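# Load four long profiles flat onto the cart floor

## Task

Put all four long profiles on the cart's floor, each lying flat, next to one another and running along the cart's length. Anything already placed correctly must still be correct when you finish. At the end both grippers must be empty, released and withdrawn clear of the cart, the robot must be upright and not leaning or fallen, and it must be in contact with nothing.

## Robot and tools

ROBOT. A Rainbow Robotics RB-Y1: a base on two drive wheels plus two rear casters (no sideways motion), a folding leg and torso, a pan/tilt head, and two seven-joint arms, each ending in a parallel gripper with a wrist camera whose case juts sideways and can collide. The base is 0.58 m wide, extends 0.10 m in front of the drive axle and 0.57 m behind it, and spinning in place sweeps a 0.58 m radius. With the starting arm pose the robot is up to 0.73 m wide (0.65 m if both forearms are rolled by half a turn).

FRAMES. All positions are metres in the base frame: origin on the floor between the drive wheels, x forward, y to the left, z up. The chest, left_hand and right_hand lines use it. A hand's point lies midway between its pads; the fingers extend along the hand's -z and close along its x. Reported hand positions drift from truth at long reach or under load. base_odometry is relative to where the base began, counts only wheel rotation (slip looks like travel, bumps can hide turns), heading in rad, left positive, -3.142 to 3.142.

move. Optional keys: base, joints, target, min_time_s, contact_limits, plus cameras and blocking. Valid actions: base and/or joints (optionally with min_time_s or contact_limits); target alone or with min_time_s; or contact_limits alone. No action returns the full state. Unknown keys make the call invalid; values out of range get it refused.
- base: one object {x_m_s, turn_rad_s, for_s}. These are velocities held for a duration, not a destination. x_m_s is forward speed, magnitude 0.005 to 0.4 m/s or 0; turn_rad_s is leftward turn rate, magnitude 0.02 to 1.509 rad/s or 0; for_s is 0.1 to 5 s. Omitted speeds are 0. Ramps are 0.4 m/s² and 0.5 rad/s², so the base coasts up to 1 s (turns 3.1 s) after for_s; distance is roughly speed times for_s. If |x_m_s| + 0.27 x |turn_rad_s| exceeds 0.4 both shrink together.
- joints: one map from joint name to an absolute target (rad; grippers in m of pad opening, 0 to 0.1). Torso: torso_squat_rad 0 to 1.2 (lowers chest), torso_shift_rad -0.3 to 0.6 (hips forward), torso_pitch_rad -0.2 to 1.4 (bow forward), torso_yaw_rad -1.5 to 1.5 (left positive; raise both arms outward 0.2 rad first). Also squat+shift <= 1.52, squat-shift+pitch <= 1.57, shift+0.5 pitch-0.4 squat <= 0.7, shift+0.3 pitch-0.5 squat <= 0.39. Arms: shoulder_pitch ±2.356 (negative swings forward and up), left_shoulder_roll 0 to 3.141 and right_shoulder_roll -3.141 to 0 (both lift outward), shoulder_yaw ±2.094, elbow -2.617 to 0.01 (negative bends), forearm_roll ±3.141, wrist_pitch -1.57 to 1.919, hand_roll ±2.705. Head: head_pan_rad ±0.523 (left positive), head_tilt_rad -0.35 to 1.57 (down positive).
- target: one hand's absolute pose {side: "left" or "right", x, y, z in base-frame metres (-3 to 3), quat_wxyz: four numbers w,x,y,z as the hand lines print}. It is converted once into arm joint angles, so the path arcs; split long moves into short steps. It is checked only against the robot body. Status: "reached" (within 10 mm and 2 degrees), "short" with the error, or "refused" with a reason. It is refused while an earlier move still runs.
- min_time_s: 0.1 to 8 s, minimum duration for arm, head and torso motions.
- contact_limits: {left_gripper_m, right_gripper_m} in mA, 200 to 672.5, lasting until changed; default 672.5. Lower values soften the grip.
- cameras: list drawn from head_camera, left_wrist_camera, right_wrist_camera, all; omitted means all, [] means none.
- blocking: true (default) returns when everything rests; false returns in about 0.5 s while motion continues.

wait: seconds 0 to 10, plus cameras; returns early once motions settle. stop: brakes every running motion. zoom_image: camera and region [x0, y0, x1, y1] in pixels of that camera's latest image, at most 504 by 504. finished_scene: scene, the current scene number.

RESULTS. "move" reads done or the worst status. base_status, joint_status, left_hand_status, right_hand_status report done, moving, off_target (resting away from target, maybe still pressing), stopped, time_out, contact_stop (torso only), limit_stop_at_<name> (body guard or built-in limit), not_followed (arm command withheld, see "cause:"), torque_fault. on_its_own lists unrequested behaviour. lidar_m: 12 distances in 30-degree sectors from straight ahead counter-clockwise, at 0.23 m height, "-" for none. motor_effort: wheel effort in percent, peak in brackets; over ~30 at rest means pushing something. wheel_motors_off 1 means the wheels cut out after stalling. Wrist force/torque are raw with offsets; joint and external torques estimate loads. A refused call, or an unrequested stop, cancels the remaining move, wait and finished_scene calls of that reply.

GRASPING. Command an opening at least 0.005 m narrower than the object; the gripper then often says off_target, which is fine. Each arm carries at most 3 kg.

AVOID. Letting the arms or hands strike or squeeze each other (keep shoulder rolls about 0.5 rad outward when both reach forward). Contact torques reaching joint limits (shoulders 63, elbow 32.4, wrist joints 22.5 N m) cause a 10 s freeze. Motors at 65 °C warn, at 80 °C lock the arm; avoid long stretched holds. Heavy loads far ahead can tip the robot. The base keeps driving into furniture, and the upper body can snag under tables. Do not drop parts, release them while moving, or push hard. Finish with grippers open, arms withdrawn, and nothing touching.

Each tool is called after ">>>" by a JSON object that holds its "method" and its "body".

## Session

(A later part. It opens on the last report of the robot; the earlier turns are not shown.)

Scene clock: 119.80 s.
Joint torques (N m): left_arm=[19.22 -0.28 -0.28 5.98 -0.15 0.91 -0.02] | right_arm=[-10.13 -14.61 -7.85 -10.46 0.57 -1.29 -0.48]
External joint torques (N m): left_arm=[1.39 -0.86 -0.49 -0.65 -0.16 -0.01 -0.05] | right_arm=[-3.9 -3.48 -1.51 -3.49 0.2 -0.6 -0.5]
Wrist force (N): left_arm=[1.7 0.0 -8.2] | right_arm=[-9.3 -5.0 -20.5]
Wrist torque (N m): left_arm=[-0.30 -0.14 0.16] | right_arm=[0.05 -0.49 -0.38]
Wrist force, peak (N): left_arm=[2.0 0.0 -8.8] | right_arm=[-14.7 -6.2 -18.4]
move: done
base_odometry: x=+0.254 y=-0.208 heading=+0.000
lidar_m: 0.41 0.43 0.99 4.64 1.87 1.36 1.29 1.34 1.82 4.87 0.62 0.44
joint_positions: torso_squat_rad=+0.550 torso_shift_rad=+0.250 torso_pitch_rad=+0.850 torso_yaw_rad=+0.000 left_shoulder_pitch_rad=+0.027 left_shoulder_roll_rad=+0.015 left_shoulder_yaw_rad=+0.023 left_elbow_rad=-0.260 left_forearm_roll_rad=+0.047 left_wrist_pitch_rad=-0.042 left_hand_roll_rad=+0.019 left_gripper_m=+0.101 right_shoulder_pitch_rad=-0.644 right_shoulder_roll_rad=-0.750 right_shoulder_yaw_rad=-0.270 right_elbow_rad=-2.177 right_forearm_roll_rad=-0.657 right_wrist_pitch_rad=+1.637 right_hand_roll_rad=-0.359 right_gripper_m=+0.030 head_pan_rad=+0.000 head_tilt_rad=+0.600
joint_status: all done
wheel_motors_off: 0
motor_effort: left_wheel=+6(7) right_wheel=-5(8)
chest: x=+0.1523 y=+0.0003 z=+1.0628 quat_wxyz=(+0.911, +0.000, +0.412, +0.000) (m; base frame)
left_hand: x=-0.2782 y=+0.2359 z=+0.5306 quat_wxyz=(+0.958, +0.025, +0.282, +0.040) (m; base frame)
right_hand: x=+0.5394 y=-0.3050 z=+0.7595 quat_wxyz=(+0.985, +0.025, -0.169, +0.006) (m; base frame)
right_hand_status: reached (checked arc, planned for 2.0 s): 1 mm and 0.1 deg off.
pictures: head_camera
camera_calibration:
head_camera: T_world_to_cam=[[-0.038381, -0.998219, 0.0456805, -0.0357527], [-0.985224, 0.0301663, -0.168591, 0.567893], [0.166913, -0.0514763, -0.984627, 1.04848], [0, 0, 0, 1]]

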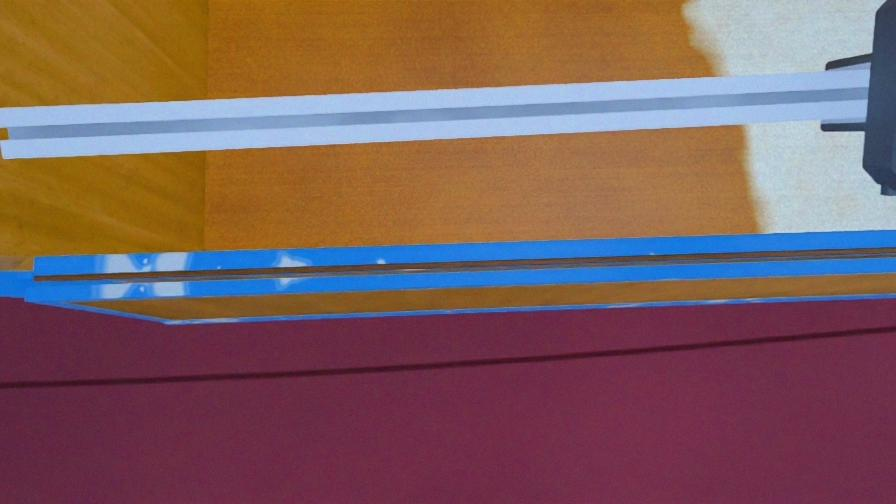

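>>> {"method": "move", "body": {"base": {"x_m_s":0.15,"for_s":1.4}, "cameras": ["head_camera"]}}

Scene clock: 141.87 s.
Joint torques (N m): left_arm=[19.29 0.16 0.29 6.1 -0.14 1.13 0.23] | right_arm=[-9.07 -13.87 -7.91 -10.09 0.64 -1.43 -0.5]
External joint torques (N m): left_arm=[1.47 -0.42 0.08 -0.53 -0.14 0.2 0.2] | right_arm=[-2.84 -2.75 -1.57 -3.12 0.27 -0.74 -0.52]
Wrist force (N): left_arm=[1.9 -0.2 -8.3] | right_arm=[-9.4 -5.1 -20.0]
Wrist torque (N m): left_arm=[-0.29 -0.11 0.15] | right_arm=[0.06 -0.51 -0.39]
Wrist force, peak (N): left_arm=[2.1 0.0 -8.7] | right_arm=[-9.0 -4.8 -21.4]
move: done
base_odometry: x=+0.464 y=-0.208 heading=+0.000
lidar_m: 0.20 0.22 0.28 1.56 2.19 1.57 1.50 1.57 2.11 0.90 0.30 0.22
base_status: done (sent for 1.4 of 1.4 s)
joint_positions: torso_squat_rad=+0.550 torso_shift_rad=+0.250 torso_pitch_rad=+0.850 torso_yaw_rad=+0.000 left_shoulder_pitch_rad=+0.027 left_shoulder_roll_rad=+0.015 left_shoulder_yaw_rad=+0.023 left_elbow_rad=-0.260 left_forearm_roll_rad=+0.047 left_wrist_pitch_rad=-0.042 left_hand_roll_rad=+0.019 left_gripper_m=+0.101 right_shoulder_pitch_rad=-0.644 right_shoulder_roll_rad=-0.750 right_shoulder_yaw_rad=-0.270 right_elbow_rad=-2.177 right_forearm_roll_rad=-0.657 right_wrist_pitch_rad=+1.637 right_hand_roll_rad=-0.359 right_gripper_m=+0.030 head_pan_rad=+0.000 head_tilt_rad=+0.600
wheel_motors_off: 0
motor_effort: left_wheel=+0(31) right_wheel=-2(24)
chest: x=+0.1523 y=+0.0003 z=+1.0628 quat_wxyz=(+0.911, +0.000, +0.413, +0.000) (m; base frame)
left_hand: x=-0.2781 y=+0.2359 z=+0.5305 quat_wxyz=(+0.958, +0.025, +0.282, +0.040) (m; base frame)
right_hand: x=+0.5395 y=-0.3050 z=+0.7596 quat_wxyz=(+0.985, +0.025, -0.170, +0.006) (m; base frame)
pictures: head_camera
camera_calibration:
head_camera: T_world_to_cam=[[-0.0383783, -0.998218, 0.045684, -0.0357537], [-0.985237, 0.0301669, -0.168517, 0.567851], [0.166839, -0.0514769, -0.984639, 1.04846], [0, 0, 0, 1]]

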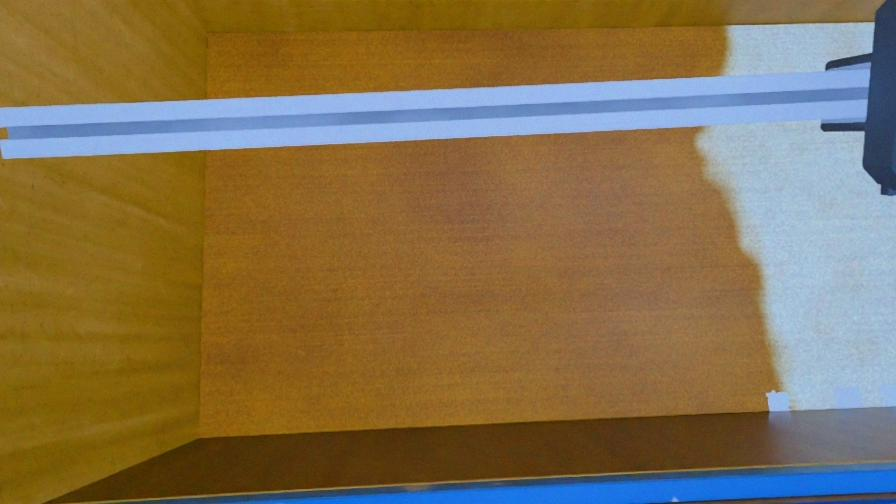

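>>> {"method": "move", "body": {"joints": {"torso_squat_rad":0.8,"torso_shift_rad":0.32,"torso_pitch_rad":1.0,"right_shoulder_pitch_rad":-0.79}, "min_time_s": 2.5, "cameras": []}}

>>> {"method": "move", "body": {"target": {"side":"right","x":0.592,"y":-0.295,"z":0.48,"quat_wxyz":[0.9998,0.02,0,0.0]}, "min_time_s": 2, "cameras": []}}

>>> {"method": "move", "body": {"target": {"side":"right","x":0.592,"y":-0.295,"z":0.40,"quat_wxyz":[0.9998,0.02,0,0.0]}, "min_time_s": 1.5, "cameras": []}}

>>> {"method": "move", "body": {"joints": {"torso_squat_rad":0.88,"torso_shift_rad":0.33}, "min_time_s": 1, "cameras": []}}

>>> {"method": "move", "body": {"target": {"side":"right","x":0.59,"y":-0.295,"z":0.325,"quat_wxyz":[0.9998,0.019,0,0.0015]}, "min_time_s": 1.5}}

Scene clock: 149.70 s.
Wrist force, peak (N): left_arm=[2.5 0.2 -8.6] | right_arm=[-9.9 -5.2 -20.8]
move: done
joint_status: all done
wheel_motors_off: 0
motor_effort: left_wheel=+1(1) right_wheel=-2(6)
pictures: none

Scene clock: 152.03 s.
Wrist force, peak (N): left_arm=[3.1 -0.1 -8.3] | right_arm=[-9.8 -5.4 -20.3]
move: done
joint_status: all done
wheel_motors_off: 0
motor_effort: left_wheel=+0(1) right_wheel=-3(6)
right_hand_status: reached (checked arc, planned for 2.0 s): 1 mm and 0.1 deg off.
pictures: none

Scene clock: 153.87 s.
Wrist force, peak (N): left_arm=[2.7 -0.1 -8.5] | right_arm=[-4.6 -5.5 -21.7]
move: done
joint_status: all done
wheel_motors_off: 0
motor_effort: left_wheel=+0(1) right_wheel=-2(6)
right_hand_status: reached (checked arc, planned for 1.5 s): 1 mm and 0.1 deg off.
pictures: none

Scene clock: 155.20 s.
Wrist force, peak (N): left_arm=[2.7 -0.5 -8.5] | right_arm=[-4.9 -5.0 -21.8]
move: done
joint_status: all done
wheel_motors_off: 0
motor_effort: left_wheel=+1(2) right_wheel=-1(5)
pictures: none

Scene clock: 157.03 s.
Joint torques (N m): left_arm=[21.86 -0.15 -0.18 7.21 -0.3 1.21 0.48] | right_arm=[-14.8 -11.96 -2.67 -8.73 0.52 -0.08 -0.29]
External joint torques (N m): left_arm=[1.46 -0.68 -0.41 -0.48 -0.3 0.06 0.44] | right_arm=[-2.45 -1.08 0.55 -2.14 0.36 -0.03 -0.29]
Wrist force (N): left_arm=[2.7 0.0 -7.9] | right_arm=[-4.5 -4.9 -21.2]
Wrist torque (N m): left_arm=[-0.34 -0.07 0.15] | right_arm=[0.08 -0.49 -0.28]
Wrist force, peak (N): left_arm=[2.5 0.0 -8.4] | right_arm=[-4.8 -5.2 -21.7]
move: done
base_odometry: x=+0.464 y=-0.208 heading=+0.000
lidar_m: 0.21 0.21 0.30 1.55 2.19 1.58 1.49 1.56 2.09 0.88 0.31 0.21
joint_positions: torso_squat_rad=+0.880 torso_shift_rad=+0.330 torso_pitch_rad=+1.000 torso_yaw_rad=+0.000 left_shoulder_pitch_rad=+0.027 left_shoulder_roll_rad=+0.015 left_shoulder_yaw_rad=+0.023 left_elbow_rad=-0.260 left_forearm_roll_rad=+0.047 left_wrist_pitch_rad=-0.042 left_hand_roll_rad=+0.019 left_gripper_m=+0.101 right_shoulder_pitch_rad=-1.242 right_shoulder_roll_rad=-0.606 right_shoulder_yaw_rad=+0.017 right_elbow_rad=-0.923 right_forearm_roll_rad=-0.518 right_wrist_pitch_rad=+1.189 right_hand_roll_rad=-0.049 right_gripper_m=+0.030 head_pan_rad=+0.000 head_tilt_rad=+0.600
joint_status: all done
wheel_motors_off: 0
motor_effort: left_wheel=+1(2) right_wheel=+1(3)
chest: x=+0.1770 y=+0.0002 z=+0.8696 quat_wxyz=(+0.878, +0.000, +0.480, +0.000) (m; base frame)
left_hand: x=-0.3281 y=+0.2359 z=+0.4075 quat_wxyz=(+0.934, +0.028, +0.353, +0.038) (m; base frame)
right_hand: x=+0.5894 y=-0.2952 z=+0.3248 quat_wxyz=(+1.000, +0.019, +0.000, +0.001) (m; base frame)
right_hand_status: reached (checked arc, planned for 1.5 s): 1 mm and 0.0 deg off.
pictures: head_camera, left_wrist_camera, right_wrist_camera
camera_calibration:
head_camera: T_world_to_cam=[[-0.0311421, -0.998218, 0.050902, -0.0318121], [-0.999353, 0.0301795, -0.0195705, 0.432584], [0.0179994, -0.0514786, -0.998512, 0.892465], [0, 0, 0, 1]]
left_wrist_camera: T_world_to_cam=[[0.768657, 0.111374, -0.629891, 0.481997], [0.362302, -0.887347, 0.285222, 0.243921], [-0.527165, -0.447449, -0.722417, 0.305787], [0, 0, 0, 1]]
right_wrist_camera: T_world_to_cam=[[-0.999862, 0.0156385, -0.00554154, 0.597394], [0.0110134, 0.875402, 0.483271, 0.125144], [0.0124087, 0.483143, -0.875453, 0.493684], [0, 0, 0, 1]]

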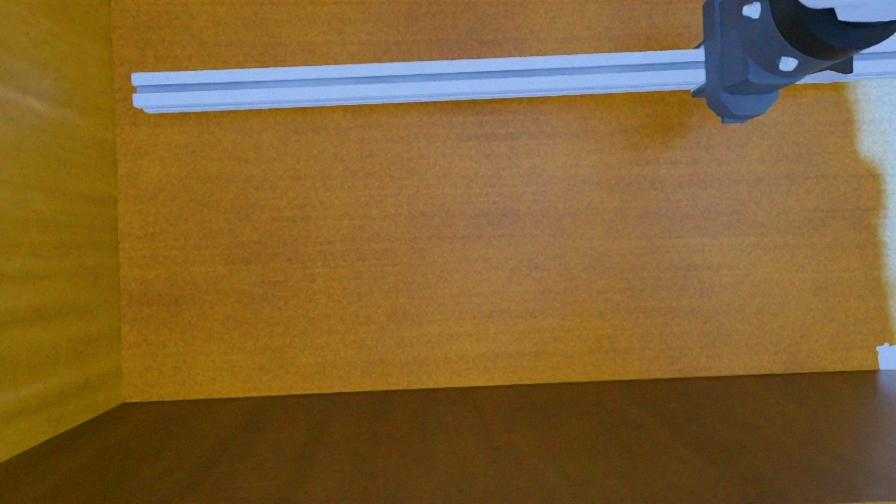

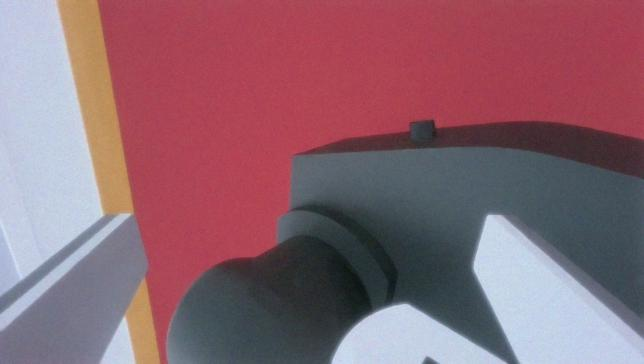

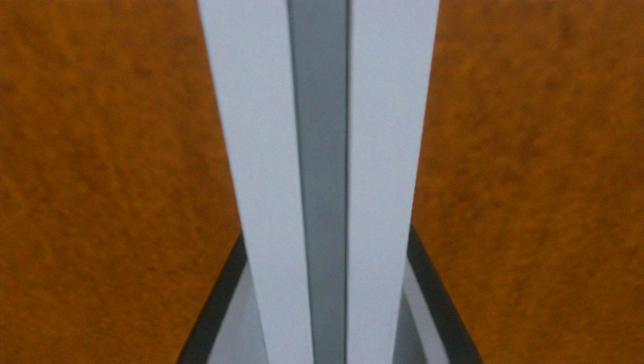

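>>> {"method": "move", "body": {"target": {"side":"right","x":0.59,"y":-0.315,"z":0.306,"quat_wxyz":[0.9998,0.019,0,0.0015]}, "min_time_s": 1.5, "cameras": ["head_camera"]}}

>>> {"method": "move", "body": {"target": {"side":"right","x":0.59,"y":-0.315,"z":0.2985,"quat_wxyz":[0.9998,0.019,0,0.0015]}, "min_time_s": 1, "cameras": ["head_camera"]}}

Scene clock: 163.37 s.
Wrist force, peak (N): left_arm=[2.8 0.4 -8.2] | right_arm=[-5.2 -4.8 -22.0]
move: done
joint_status: all done
wheel_motors_off: 0
motor_effort: left_wheel=+5(6) right_wheel=-3(6)
right_hand_status: reached (checked arc, planned for 1.5 s): 1 mm and 0.0 deg off.
pictures: head_camera
camera_calibration:
head_camera: T_world_to_cam=[[-0.0310086, -0.998224, 0.0508643, -0.0317627], [-0.999353, 0.0300363, -0.0197697, 0.432676], [0.0182069, -0.0514444, -0.99851, 0.892468], [0, 0, 0, 1]]

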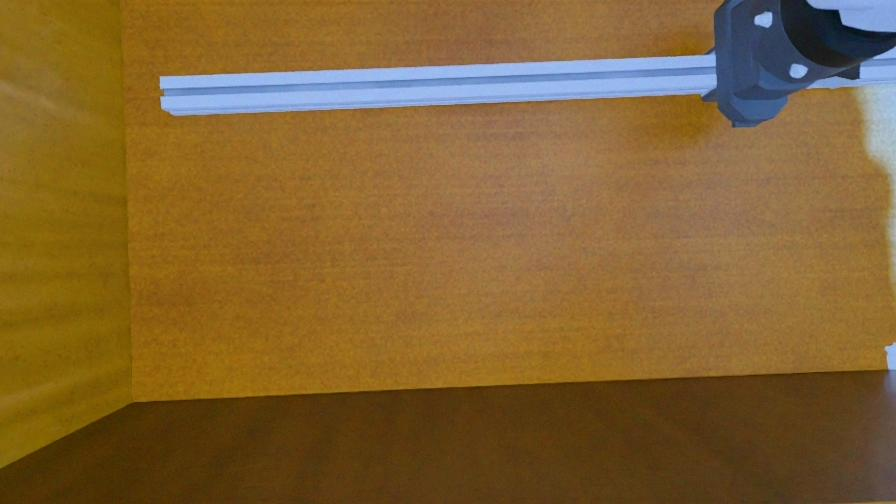

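Scene clock: 164.70 s.
Joint torques (N m): left_arm=[21.6 -0.11 -0.48 7.04 -0.3 1.41 0.02] | right_arm=[-11.13 -9.63 -2.16 -5.72 1.92 -6.16 0.33]
External joint torques (N m): left_arm=[1.23 -0.62 -0.7 -0.64 -0.3 0.26 -0.01] | right_arm=[1.99 1.76 -0.05 -0.03 1.77 -6.11 0.33]
Wrist force (N): left_arm=[2.8 -0.5 -7.8] | right_arm=[-22.9 2.3 29.6]
Wrist torque (N m): left_arm=[-0.27 -0.03 0.15] | right_arm=[0.32 1.04 -0.74]
Wrist force, peak (N): left_arm=[2.9 -0.4 -8.2] | right_arm=[-23.8 2.2 31.0]
move: done
base_odometry: x=+0.464 y=-0.208 heading=+0.000
lidar_m: 0.20 0.21 0.31 1.56 2.19 1.57 1.50 1.56 2.12 0.89 0.32 0.21
joint_positions: torso_squat_rad=+0.880 torso_shift_rad=+0.330 torso_pitch_rad=+0.999 torso_yaw_rad=+0.000 left_shoulder_pitch_rad=+0.027 left_shoulder_roll_rad=+0.015 left_shoulder_yaw_rad=+0.023 left_elbow_rad=-0.260 left_forearm_roll_rad=+0.047 left_wrist_pitch_rad=-0.042 left_hand_roll_rad=+0.019 left_gripper_m=+0.101 right_shoulder_pitch_rad=-1.358 right_shoulder_roll_rad=-0.602 right_shoulder_yaw_rad=-0.001 right_elbow_rad=-0.598 right_forearm_roll_rad=-0.549 right_wrist_pitch_rad=+1.020 right_hand_roll_rad=+0.101 right_gripper_m=+0.030 head_pan_rad=+0.000 head_tilt_rad=+0.600
joint_status: all done
wheel_motors_off: 0
motor_effort: left_wheel=+4(6) right_wheel=-4(7)
chest: x=+0.1765 y=+0.0004 z=+0.8699 quat_wxyz=(+0.878, -0.001, +0.479, +0.000) (m; base frame)
left_hand: x=-0.3280 y=+0.2358 z=+0.4070 quat_wxyz=(+0.935, +0.028, +0.353, +0.038) (m; base frame)
right_hand: x=+0.5902 y=-0.3154 z=+0.2999 quat_wxyz=(+1.000, +0.019, -0.001, +0.001) (m; base frame)
right_hand_status: reached (checked arc, planned for 1.0 s): 1 mm and 0.1 deg off.
pictures: head_camera
camera_calibration:
head_camera: T_world_to_cam=[[-0.031234, -0.99819, 0.0513951, -0.0321104], [-0.999324, 0.0301883, -0.0209994, 0.433303], [0.0194099, -0.0520162, -0.998458, 0.892565], [0, 0, 0, 1]]

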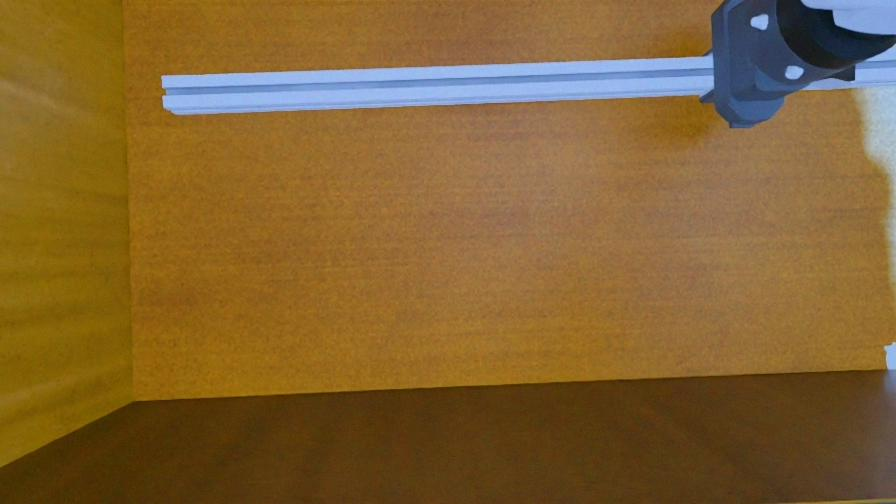

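>>> {"method": "move", "body": {"joints": {"right_gripper_m":0.046}, "cameras": []}}

>>> {"method": "move", "body": {"joints": {"torso_squat_rad":0.4,"torso_shift_rad":0.15}, "min_time_s": 3, "cameras": ["head_camera"]}}

>>> {"method": "move", "body": {"target": {"side":"right","x":0.54,"y":-0.30,"z":0.78,"quat_wxyz":[0.9998,0.018,0,0.002]}, "min_time_s": 1.5, "cameras": []}}

>>> {"method": "move", "body": {"base": {"x_m_s":-0.25,"for_s":1.85}, "cameras": ["head_camera"]}}

>>> {"method": "move", "body": {"base": {"turn_rad_s":0.7,"for_s":2.244}, "joints": {"torso_squat_rad":1.05,"torso_shift_rad":0,"torso_pitch_rad":0.35,"right_shoulder_pitch_rad":-0.057,"right_shoulder_roll_rad":-0.081,"right_shoulder_yaw_rad":-0.026,"right_elbow_rad":-1.398,"right_forearm_roll_rad":-0.026,"right_wrist_pitch_rad":-0.38,"right_hand_roll_rad":1.514,"right_gripper_m":0.046,"head_tilt_rad":0.4}, "cameras": []}}

>>> {"method": "move", "body": {"cameras": ["head_camera"]}}

Scene clock: 177.80 s.
Wrist force, peak (N): left_arm=[3.0 0.0 -8.2] | right_arm=[-23.0 2.4 29.9]
move: done
joint_status: all done
wheel_motors_off: 0
motor_effort: left_wheel=+4(5) right_wheel=-3(4)
pictures: none

Scene clock: 181.10 s.
Wrist force, peak (N): left_arm=[2.8 -0.2 -8.4] | right_arm=[-5.1 -4.5 -13.1]
move: done
joint_status: all done
wheel_motors_off: 0
motor_effort: left_wheel=+4(5) right_wheel=-4(6)
pictures: head_camera
camera_calibration:
head_camera: T_world_to_cam=[[-0.031128, -0.998201, 0.0512445, -0.0444934], [-0.999349, 0.0301471, -0.019804, 0.388798], [0.0182235, -0.0518276, -0.99849, 1.10856], [0, 0, 0, 1]]

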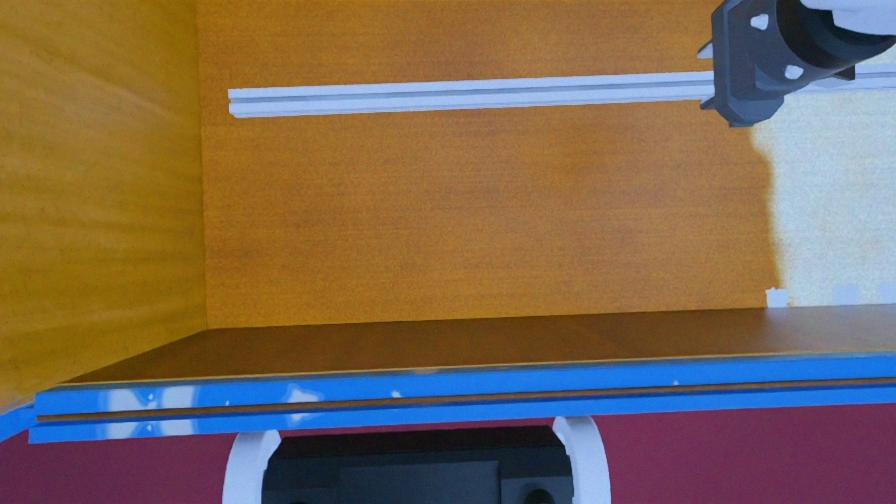

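Scene clock: 183.23 s.
Wrist force, peak (N): left_arm=[2.9 0.1 -8.2] | right_arm=[-5.3 -5.3 -12.8]
move: done
joint_status: all done
wheel_motors_off: 0
motor_effort: left_wheel=+4(4) right_wheel=-2(7)
right_hand_status: reached (checked arc, planned for 1.6 s): 0 mm and 0.0 deg off.
pictures: none

Scene clock: 186.37 s.
Wrist force, peak (N): left_arm=[2.3 -0.2 -8.5] | right_arm=[-5.3 -4.7 -12.6]
move: done
base_status: done (sent for 1.87 of 1.87 s)
wheel_motors_off: 0
motor_effort: left_wheel=-12(25) right_wheel=+11(30)
pictures: head_camera
camera_calibration:
head_camera: T_world_to_cam=[[-0.0311794, -0.99821, 0.0510326, -0.044367], [-0.999346, 0.0301978, -0.0198947, 0.388874], [0.018318, -0.0516195, -0.998499, 1.10859], [0, 0, 0, 1]]

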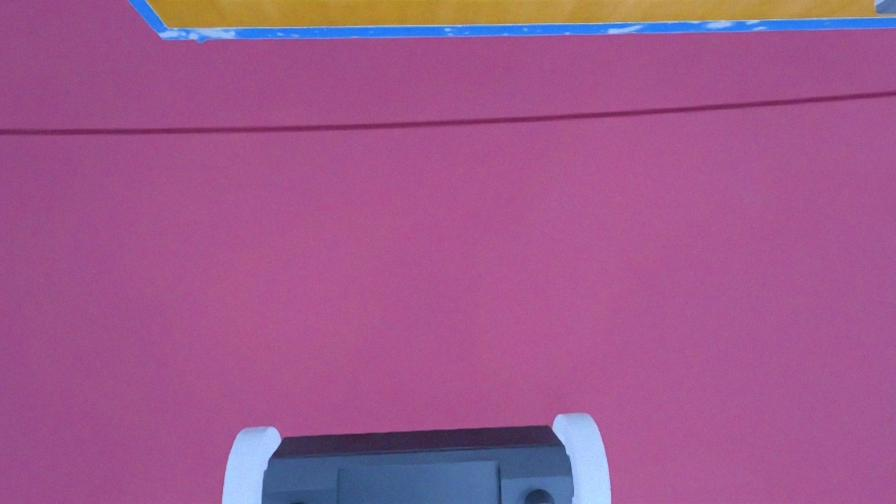

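Scene clock: 190.33 s.
Wrist force, peak (N): left_arm=[-1.1 0.3 -9.8] | right_arm=[-7.7 -3.9 -12.1]
move: done
base_status: done (sent for 2.23 of 2.23 s)
joint_status: all done
wheel_motors_off: 0
motor_effort: left_wheel=+5(38) right_wheel=+16(40)
pictures: none

Scene clock: 190.33 s.
Joint torques (N m): left_arm=[7.32 -0.19 -0.37 1.67 -0.12 0.03 0.31] | right_arm=[-5.25 -2.78 -0.83 -9.89 -0.12 -1.91 -0.58]
External joint torques (N m): left_arm=[0.59 -0.84 -0.5 -0.5 -0.13 -0.01 0.3] | right_arm=[-0.75 -0.54 0.23 -0.88 -0.25 0.07 -0.58]
Motor temperatures (°C): left_arm=[38 33 33 38 43 38 41] | right_arm=[35 39 31 41 38 41 36]
Wrist force (N): left_arm=[-1.0 -0.1 -9.4] | right_arm=[-4.5 1.9 -6.6]
Wrist torque (N m): left_arm=[-0.28 -0.30 0.20] | right_arm=[-0.39 -0.46 -0.34]
Wrist force, peak (N): left_arm=[-1.0 -0.1 -9.4] | right_arm=[-4.5 1.9 -6.6]
base_odometry: x=-0.002 y=-0.208 heading=+1.561
lidar_m: 4.47 1.53 1.09 1.03 1.06 1.45 3.81 0.99 0.71 0.68 0.71 1.21
base_status: done (sent for 2.23 of 2.23 s)
joint_positions: torso_squat_rad=+1.050 torso_shift_rad=+0.000 torso_pitch_rad=+0.350 torso_yaw_rad=+0.000 left_shoulder_pitch_rad=+0.027 left_shoulder_roll_rad=+0.015 left_shoulder_yaw_rad=+0.023 left_elbow_rad=-0.260 left_forearm_roll_rad=+0.047 left_wrist_pitch_rad=-0.042 left_hand_roll_rad=+0.019 left_gripper_m=+0.101 right_shoulder_pitch_rad=-0.057 right_shoulder_roll_rad=-0.081 right_shoulder_yaw_rad=-0.026 right_elbow_rad=-1.398 right_forearm_roll_rad=-0.026 right_wrist_pitch_rad=-0.380 right_hand_roll_rad=+1.514 right_gripper_m=+0.046 head_pan_rad=+0.000 head_tilt_rad=+0.400
joint_status: all done
wheel_motors_off: 0
motor_effort: left_wheel=+5(38) right_wheel=+16(40)
chest: x=-0.1220 y=+0.0003 z=+0.9195 quat_wxyz=(+0.985, +0.000, +0.174, +0.000) (m; base frame)
left_hand: x=-0.2442 y=+0.2358 z=+0.2458 quat_wxyz=(+0.998, +0.014, +0.036, +0.045) (m; base frame)
right_hand: x=+0.2997 y=-0.2497 z=+0.5600 quat_wxyz=(+0.521, -0.478, -0.478, +0.521) (m; base frame)
pictures: head_camera
camera_calibration:
head_camera: T_world_to_cam=[[-0.0586768, -0.998224, 0.0103146, -0.00729186], [-0.64446, 0.0299872, -0.76405, 0.876019], [0.762384, -0.0514794, -0.645074, 0.675739], [0, 0, 0, 1]] pos_world=[0.0489586, 0.00123836, 1.1053]

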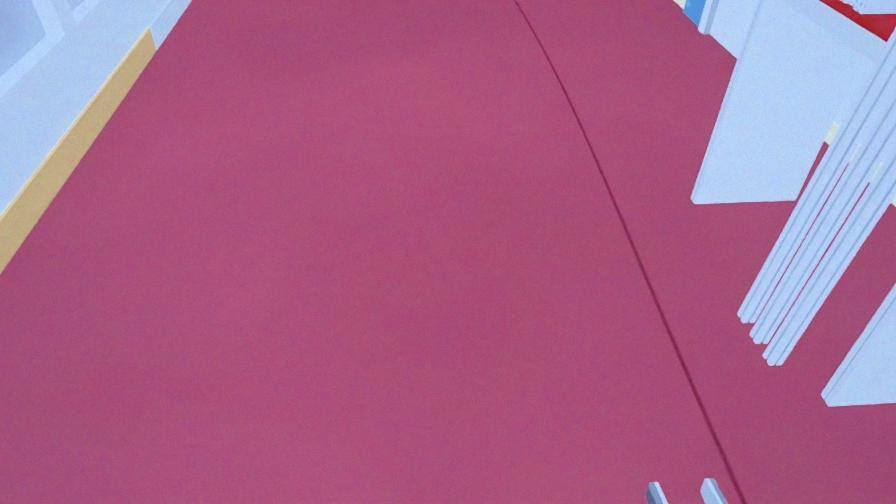

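>>> {"method": "move", "body": {"base": {"x_m_s":0.3,"for_s":3.893}, "cameras": []}}

>>> {"method": "move", "body": {"base": {"turn_rad_s":-0.7,"for_s":2.23}, "cameras": []}}

>>> {"method": "move", "body": {"base": {"x_m_s":0.2,"for_s":1.9}, "cameras": []}}

>>> {"method": "move", "body": {"target": {"side":"right","x":0.36,"y":-0.2445,"z":0.56,"quat_wxyz":[0.522,-0.477,-0.477,0.522]}, "min_time_s": 1}}

Scene clock: 203.37 s.
Wrist force, peak (N): left_arm=[-0.9 0.2 -9.9] | right_arm=[-5.0 1.9 -6.9]
move: done
base_status: done (sent for 3.9 of 3.9 s)
wheel_motors_off: 0
motor_effort: left_wheel=+8(42) right_wheel=-11(51)
pictures: none

Scene clock: 207.33 s.
Wrist force, peak (N): left_arm=[-1.0 0.0 -10.0] | right_arm=[-4.8 1.8 -6.9]
move: done
base_status: done (sent for 2.23 of 2.23 s)
wheel_motors_off: 0
motor_effort: left_wheel=+15(39) right_wheel=+5(45)
pictures: none

Scene clock: 210.13 s.
Wrist force, peak (N): left_arm=[-1.5 0.0 -9.7] | right_arm=[-4.8 1.7 -7.1]
move: done
base_status: done (sent for 1.9 of 1.9 s)
wheel_motors_off: 0
motor_effort: left_wheel=-7(49) right_wheel=+9(45)
pictures: none

Scene clock: 211.47 s.
Joint torques (N m): left_arm=[8.1 0.6 -0.21 1.7 -0.22 -0.01 0.44] | right_arm=[-8.46 -3.65 -0.59 -9.69 0.04 -1.98 0.08]
External joint torques (N m): left_arm=[1.35 -0.05 -0.34 -0.48 -0.22 -0.04 0.43] | right_arm=[-0.19 -0.88 0.24 -0.54 -0.11 0.01 0.08]
Wrist force (N): left_arm=[-1.3 0.2 -9.2] | right_arm=[-4.9 1.5 -6.4]
Wrist torque (N m): left_arm=[-0.33 -0.32 0.17] | right_arm=[-0.36 -0.49 -0.33]
Wrist force, peak (N): left_arm=[-1.4 0.1 -9.9] | right_arm=[-5.0 2.1 -6.6]
move: done
base_odometry: x=+0.388 y=+0.961 heading=-0.001
lidar_m: 0.42 0.59 1.53 4.05 2.10 1.49 1.45 1.51 2.02 1.23 0.85 0.43
joint_positions: torso_squat_rad=+1.050 torso_shift_rad=+0.000 torso_pitch_rad=+0.350 torso_yaw_rad=+0.000 left_shoulder_pitch_rad=+0.027 left_shoulder_roll_rad=+0.015 left_shoulder_yaw_rad=+0.023 left_elbow_rad=-0.260 left_forearm_roll_rad=+0.047 left_wrist_pitch_rad=-0.042 left_hand_roll_rad=+0.019 left_gripper_m=+0.101 right_shoulder_pitch_rad=-0.270 right_shoulder_roll_rad=-0.083 right_shoulder_yaw_rad=-0.078 right_elbow_rad=-1.220 right_forearm_roll_rad=-0.039 right_wrist_pitch_rad=-0.350 right_hand_roll_rad=+1.535 right_gripper_m=+0.046 head_pan_rad=+0.000 head_tilt_rad=+0.400
joint_status: all done
wheel_motors_off: 0
motor_effort: left_wheel=-7(8) right_wheel=+10(12)
chest: x=-0.1219 y=+0.0003 z=+0.9195 quat_wxyz=(+0.985, +0.000, +0.174, +0.000) (m; base frame)
left_hand: x=-0.2442 y=+0.2358 z=+0.2459 quat_wxyz=(+0.998, +0.014, +0.036, +0.045) (m; base frame)
right_hand: x=+0.3600 y=-0.2443 z=+0.5601 quat_wxyz=(+0.522, -0.477, -0.477, +0.522) (m; base frame)
right_hand_status: reached (checked arc, planned for 1.0 s): 0 mm and 0.0 deg off.
pictures: head_camera, left_wrist_camera, right_wrist_camera
camera_calibration:
head_camera: T_world_to_cam=[[-0.0586732, -0.998224, 0.0103305, -0.00729939], [-0.644695, 0.0299886, -0.763852, 0.875882], [0.762185, -0.0514776, -0.645309, 0.67582], [0, 0, 0, 1]]
left_wrist_camera: T_world_to_cam=[[0.993121, 0.111397, -0.0360636, 0.224511], [0.115737, -0.887249, 0.446536, 0.159648], [0.0177455, -0.447639, -0.894038, 0.408524], [0, 0, 0, 1]]
right_wrist_camera: T_world_to_cam=[[0.00517166, -0.99981, -0.0188144, -0.233907], [-0.528596, 0.0132379, -0.84877, 0.699088], [0.848858, 0.0143348, -0.528427, 0.0679525], [0, 0, 0, 1]]

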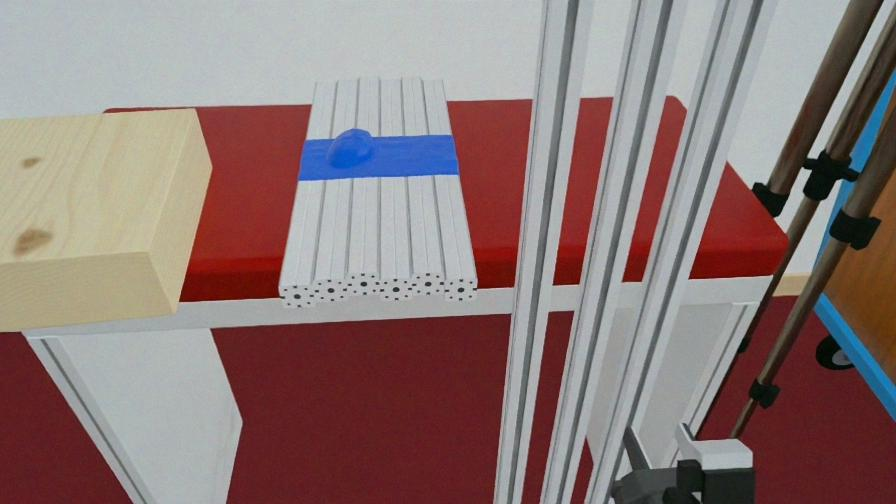

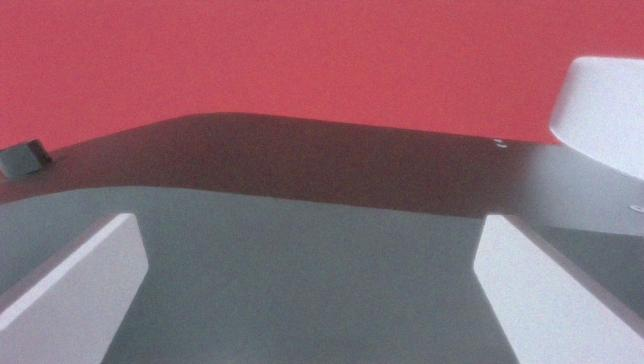

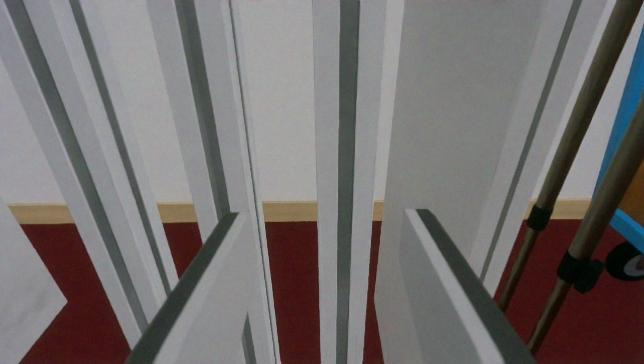

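>>> {"method": "move", "body": {"target": {"side":"right","x":0.425,"y":-0.253,"z":0.55,"quat_wxyz":[0.522,-0.477,-0.477,0.522]}, "min_time_s": 1.5, "cameras": ["right_wrist_camera"]}}

Scene clock: 218.10 s.
Joint torques (N m): left_arm=[7.15 0.32 -0.46 2.05 -0.15 0.32 0.04] | right_arm=[-13.03 -6.28 -0.88 -8.98 0.03 -2.24 -0.6]
External joint torques (N m): left_arm=[0.4 -0.33 -0.58 -0.12 -0.16 0.29 0.04] | right_arm=[-0.13 -1.33 -0.05 -0.44 -0.09 -0.26 -0.59]
Wrist force (N): left_arm=[-0.9 -0.3 -9.4] | right_arm=[-4.6 2.0 -6.3]
Wrist torque (N m): left_arm=[-0.24 -0.29 0.19] | right_arm=[-0.41 -0.45 -0.34]
Wrist force, peak (N): left_arm=[-1.3 0.0 -9.9] | right_arm=[-4.6 2.1 -7.1]
move: done
base_odometry: x=+0.388 y=+0.961 heading=-0.001
lidar_m: 0.43 0.58 1.52 4.05 2.08 1.49 1.44 1.49 2.04 1.23 0.85 0.42
joint_positions: torso_squat_rad=+1.050 torso_shift_rad=+0.000 torso_pitch_rad=+0.350 torso_yaw_rad=+0.000 left_shoulder_pitch_rad=+0.027 left_shoulder_roll_rad=+0.015 left_shoulder_yaw_rad=+0.023 left_elbow_rad=-0.260 left_forearm_roll_rad=+0.047 left_wrist_pitch_rad=-0.042 left_hand_roll_rad=+0.019 left_gripper_m=+0.101 right_shoulder_pitch_rad=-0.570 right_shoulder_roll_rad=-0.146 right_shoulder_yaw_rad=-0.129 right_elbow_rad=-0.813 right_forearm_roll_rad=-0.062 right_wrist_pitch_rad=-0.455 right_hand_roll_rad=+1.520 right_gripper_m=+0.046 head_pan_rad=+0.000 head_tilt_rad=+0.400
joint_status: all done
wheel_motors_off: 0
motor_effort: left_wheel=-7(8) right_wheel=+10(12)
chest: x=-0.1219 y=+0.0003 z=+0.9195 quat_wxyz=(+0.985, +0.000, +0.174, +0.000) (m; base frame)
left_hand: x=-0.2442 y=+0.2358 z=+0.2459 quat_wxyz=(+0.998, +0.014, +0.036, +0.045) (m; base frame)
right_hand: x=+0.4246 y=-0.2528 z=+0.5504 quat_wxyz=(+0.523, -0.476, -0.476, +0.523) (m; base frame)
right_hand_status: reached (checked arc, planned for 1.5 s): 1 mm and 0.3 deg off.
pictures: right_wrist_camera
camera_calibration:
right_wrist_camera: T_world_to_cam=[[0.00461482, -0.999819, -0.0184479, -0.242915], [-0.532862, 0.013152, -0.8461, 0.725504], [0.84619, 0.0137348, -0.532705, 0.0114441], [0, 0, 0, 1]]

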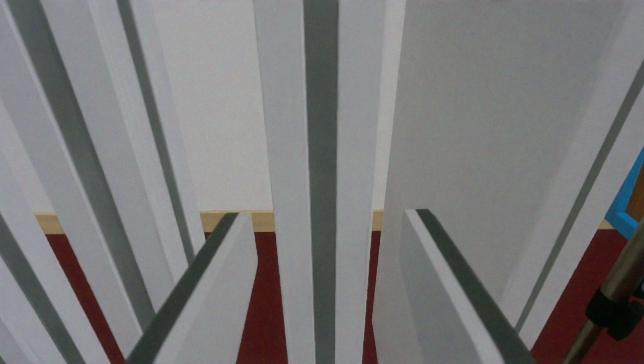

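>>> {"method": "move", "body": {"target": {"side":"right","x":0.457,"y":-0.2525,"z":0.545,"quat_wxyz":[0.522,-0.477,-0.477,0.522]}, "min_time_s": 1, "cameras": ["right_wrist_camera"]}}

Scene clock: 222.30 s.
Joint torques (N m): left_arm=[8.02 -0.09 -0.42 1.99 0.01 0.24 0.09] | right_arm=[-15.24 -7.26 -0.69 -7.83 0.05 -2.08 -0.69]
External joint torques (N m): left_arm=[1.27 -0.74 -0.55 -0.19 0.01 0.21 0.09] | right_arm=[0.98 -0.8 -0.33 -0.62 -0.01 -0.1 -0.68]
Wrist force (N): left_arm=[-0.9 0.1 -9.4] | right_arm=[-4.5 1.5 -6.3]
Wrist torque (N m): left_arm=[-0.31 -0.29 0.18] | right_arm=[-0.34 -0.39 -0.34]
Wrist force, peak (N): left_arm=[-1.1 0.3 -9.8] | right_arm=[-5.1 0.5 -7.1]
move: done
base_odometry: x=+0.388 y=+0.961 heading=-0.001
lidar_m: 0.43 0.58 1.52 4.06 2.09 1.50 1.44 1.52 2.02 1.24 0.85 0.45
joint_positions: torso_squat_rad=+1.050 torso_shift_rad=+0.000 torso_pitch_rad=+0.350 torso_yaw_rad=+0.000 left_shoulder_pitch_rad=+0.027 left_shoulder_roll_rad=+0.015 left_shoulder_yaw_rad=+0.023 left_elbow_rad=-0.260 left_forearm_roll_rad=+0.047 left_wrist_pitch_rad=-0.042 left_hand_roll_rad=+0.019 left_gripper_m=+0.101 right_shoulder_pitch_rad=-0.849 right_shoulder_roll_rad=-0.194 right_shoulder_yaw_rad=-0.151 right_elbow_rad=-0.327 right_forearm_roll_rad=-0.079 right_wrist_pitch_rad=-0.658 right_hand_roll_rad=+1.507 right_gripper_m=+0.046 head_pan_rad=+0.000 head_tilt_rad=+0.400
joint_status: all done
wheel_motors_off: 0
motor_effort: left_wheel=-8(8) right_wheel=+11(12)
chest: x=-0.1219 y=+0.0003 z=+0.9195 quat_wxyz=(+0.985, +0.000, +0.174, +0.000) (m; base frame)
left_hand: x=-0.2442 y=+0.2358 z=+0.2459 quat_wxyz=(+0.998, +0.014, +0.036, +0.045) (m; base frame)
right_hand: x=+0.4567 y=-0.2523 z=+0.5457 quat_wxyz=(+0.524, -0.475, -0.474, +0.524) (m; base frame)
right_hand_status: reached (checked arc, planned for 1.0 s): 1 mm and 0.5 deg off.
pictures: right_wrist_camera
camera_calibration:
right_wrist_camera: T_world_to_cam=[[0.00427749, -0.999823, -0.0183349, -0.242559], [-0.536256, 0.0131823, -0.843953, 0.738976], [0.844045, 0.0134422, -0.536104, -0.0154393], [0, 0, 0, 1]]

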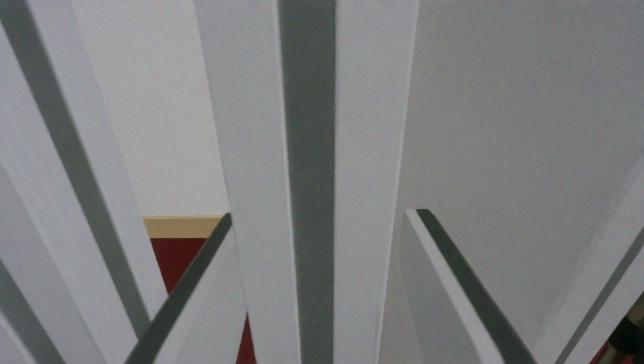

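>>> {"method": "move", "body": {"target": {"side":"right","x":0.458,"y":-0.2495,"z":0.545,"quat_wxyz":[0.522,-0.477,-0.477,0.522]}, "min_time_s": 0.6, "cameras": []}}

>>> {"method": "move", "body": {"joints": {"right_gripper_m":0.015}, "cameras": ["right_wrist_camera"]}}

>>> {"method": "move", "body": {"target": {"side":"right","x":0.416,"y":-0.2525,"z":0.575,"quat_wxyz":[0.522,-0.477,-0.477,0.522]}, "min_time_s": 2, "cameras": ["head_camera"]}}

>>> {"method": "move", "body": {"target": {"side":"right","x":0.33,"y":-0.2525,"z":0.62,"quat_wxyz":[0.522,-0.477,-0.477,0.522]}, "min_time_s": 2, "cameras": ["head_camera"]}}

>>> {"method": "move", "body": {"base": {"x_m_s":-0.2,"for_s":2.15}, "cameras": ["head_camera"]}}

>>> {"method": "move", "body": {"base": {"turn_rad_s":-0.4,"for_s":3.927}, "cameras": ["head_camera"]}}

Scene clock: 228.73 s.
Wrist force, peak (N): left_arm=[-0.9 0.1 -9.8] | right_arm=[-4.5 1.5 -6.9]
move: done
joint_status: all done
wheel_motors_off: 0
motor_effort: left_wheel=-8(8) right_wheel=+11(12)
right_hand_status: reached (checked arc, planned for 0.6 s): 1 mm and 0.6 deg off.
pictures: none

Scene clock: 229.57 s.
Wrist force, peak (N): left_arm=[-0.7 -0.2 -9.8] | right_arm=[-4.5 1.5 -6.5]
move: off_target
joint_status: right_gripper_m off_target (ended at +0.030, target +0.015)
wheel_motors_off: 0
motor_effort: left_wheel=-7(8) right_wheel=+8(12)
pictures: right_wrist_camera
camera_calibration:
right_wrist_camera: T_world_to_cam=[[0.00435211, -0.99982, -0.018475, -0.239632], [-0.536591, 0.0132551, -0.843738, 0.739319], [0.843831, 0.0135856, -0.536437, -0.0160491], [0, 0, 0, 1]]

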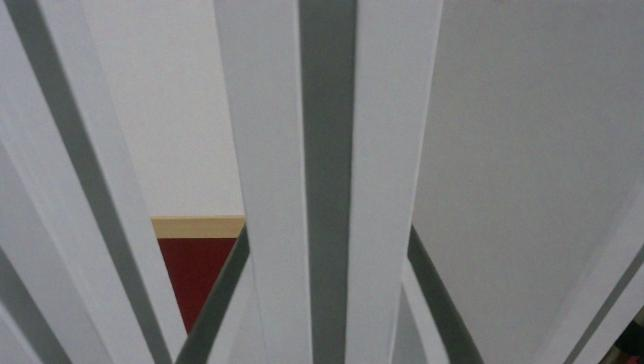

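Scene clock: 231.90 s.
Wrist force, peak (N): left_arm=[-1.3 0.0 -9.7] | right_arm=[-4.5 -50.3 -4.0]
move: done
joint_status: all done
wheel_motors_off: 0
motor_effort: left_wheel=-8(9) right_wheel=+7(11)
right_hand_status: reached (checked arc, planned for 2.0 s): 1 mm and 0.0 deg off.
pictures: head_camera
camera_calibration:
head_camera: T_world_to_cam=[[-0.0586566, -0.998224, 0.0103629, -0.00730818], [-0.644678, 0.0299519, -0.763867, 0.875867], [0.762201, -0.0514866, -0.64529, 0.675813], [0, 0, 0, 1]]

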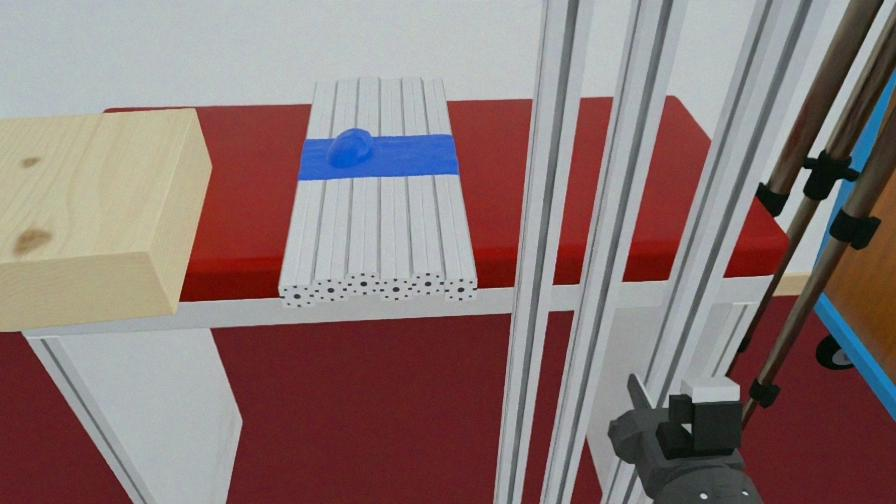

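Scene clock: 234.23 s.
Wrist force, peak (N): left_arm=[-1.2 0.1 -9.7] | right_arm=[-4.6 11.5 -7.8]
move: done
joint_status: all done
wheel_motors_off: 0
motor_effort: left_wheel=-8(9) right_wheel=+9(12)
right_hand_status: reached (checked arc, planned for 2.0 s): 1 mm and 0.4 deg off.
pictures: head_camera
camera_calibration:
head_camera: T_world_to_cam=[[-0.0586558, -0.998225, 0.010359, -0.00730577], [-0.644679, 0.0299544, -0.763866, 0.875867], [0.762199, -0.0514834, -0.645292, 0.675814], [0, 0, 0, 1]]

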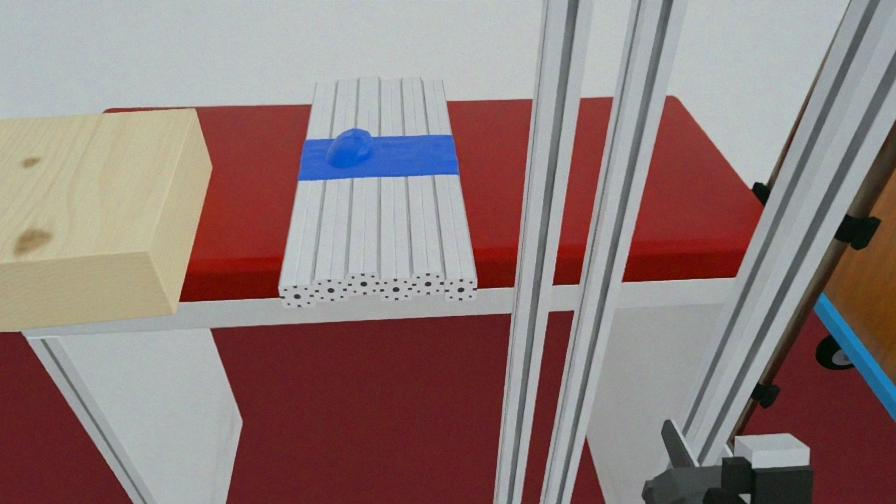

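Scene clock: 237.43 s.
Wrist force, peak (N): left_arm=[-0.8 0.0 -9.8] | right_arm=[-4.6 11.6 -8.0]
move: done
base_status: done (sent for 2.17 of 2.17 s)
wheel_motors_off: 0
motor_effort: left_wheel=-14(32) right_wheel=+14(41)
pictures: head_camera
camera_calibration:
head_camera: T_world_to_cam=[[-0.0586598, -0.998224, 0.010339, -0.0072976], [-0.644808, 0.0299811, -0.763756, 0.875793], [0.76209, -0.0514684, -0.645422, 0.675864], [0, 0, 0, 1]]

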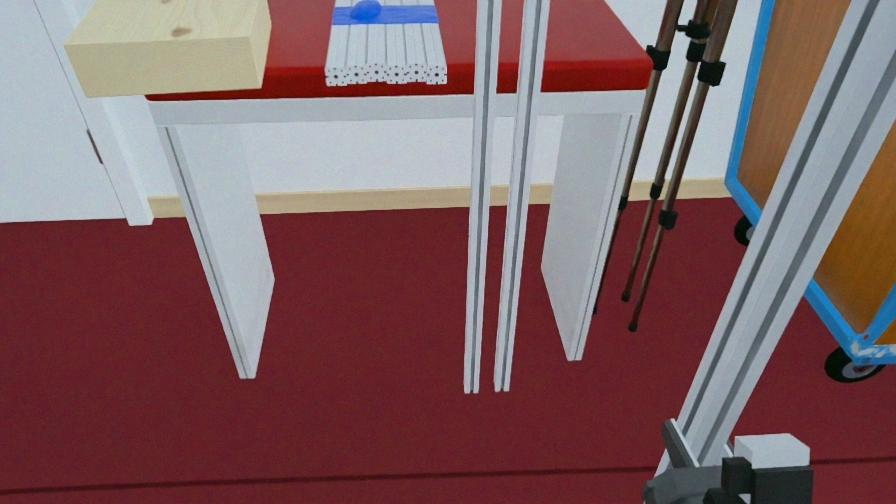

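Scene clock: 242.50 s.
Joint torques (N m): left_arm=[6.97 0.15 -0.57 1.68 -0.23 -0.07 0.17] | right_arm=[-9.43 -1.34 -0.85 -15.57 0.49 -4.34 -0.68]
External joint torques (N m): left_arm=[0.21 -0.5 -0.7 -0.5 -0.23 -0.1 0.17] | right_arm=[-3.96 1.16 0.46 -5.54 0.32 -2.36 -0.67]
Wrist force (N): left_arm=[-1.2 0.1 -9.4] | right_arm=[-4.4 11.2 -7.4]
Wrist torque (N m): left_arm=[-0.30 -0.34 0.19] | right_arm=[-0.33 -0.45 -0.32]
Wrist force, peak (N): left_arm=[-0.4 0.4 -10.0] | right_arm=[-4.8 11.3 -7.5]
move: done
base_odometry: x=-0.045 y=+0.962 heading=-1.575
lidar_m: 3.67 1.09 1.00 0.85 0.97 2.13 4.38 1.46 1.05 1.00 1.03 0.38
base_status: done (sent for 3.93 of 3.93 s)
joint_positions: torso_squat_rad=+1.050 torso_shift_rad=+0.000 torso_pitch_rad=+0.350 torso_yaw_rad=+0.000 left_shoulder_pitch_rad=+0.027 left_shoulder_roll_rad=+0.015 left_shoulder_yaw_rad=+0.023 left_elbow_rad=-0.260 left_forearm_roll_rad=+0.047 left_wrist_pitch_rad=-0.042 left_hand_roll_rad=+0.019 left_gripper_m=+0.101 right_shoulder_pitch_rad=-0.058 right_shoulder_roll_rad=-0.096 right_shoulder_yaw_rad=-0.038 right_elbow_rad=-1.649 right_forearm_roll_rad=-0.021 right_wrist_pitch_rad=-0.131 right_hand_roll_rad=+1.494 right_gripper_m=+0.030 head_pan_rad=+0.000 head_tilt_rad=+0.400
wheel_motors_off: 0
motor_effort: left_wheel=+12(50) right_wheel=+4(49)
chest: x=-0.1218 y=+0.0003 z=+0.9194 quat_wxyz=(+0.985, +0.000, +0.174, +0.000) (m; base frame)
left_hand: x=-0.2445 y=+0.2358 z=+0.2459 quat_wxyz=(+0.998, +0.014, +0.036, +0.045) (m; base frame)
right_hand: x=+0.3292 y=-0.2526 z=+0.6190 quat_wxyz=(+0.521, -0.479, -0.478, +0.520) (m; base frame)
pictures: head_camera
camera_calibration:
head_camera: T_world_to_cam=[[-0.0586639, -0.998225, 0.0102865, -0.00727685], [-0.644808, 0.0300239, -0.763754, 0.875793], [0.76209, -0.0514376, -0.645425, 0.675865], [0, 0, 0, 1]]

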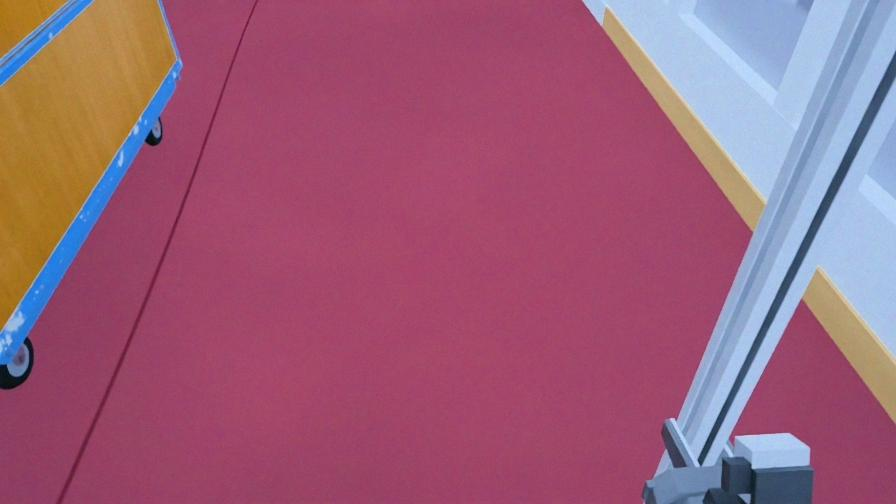

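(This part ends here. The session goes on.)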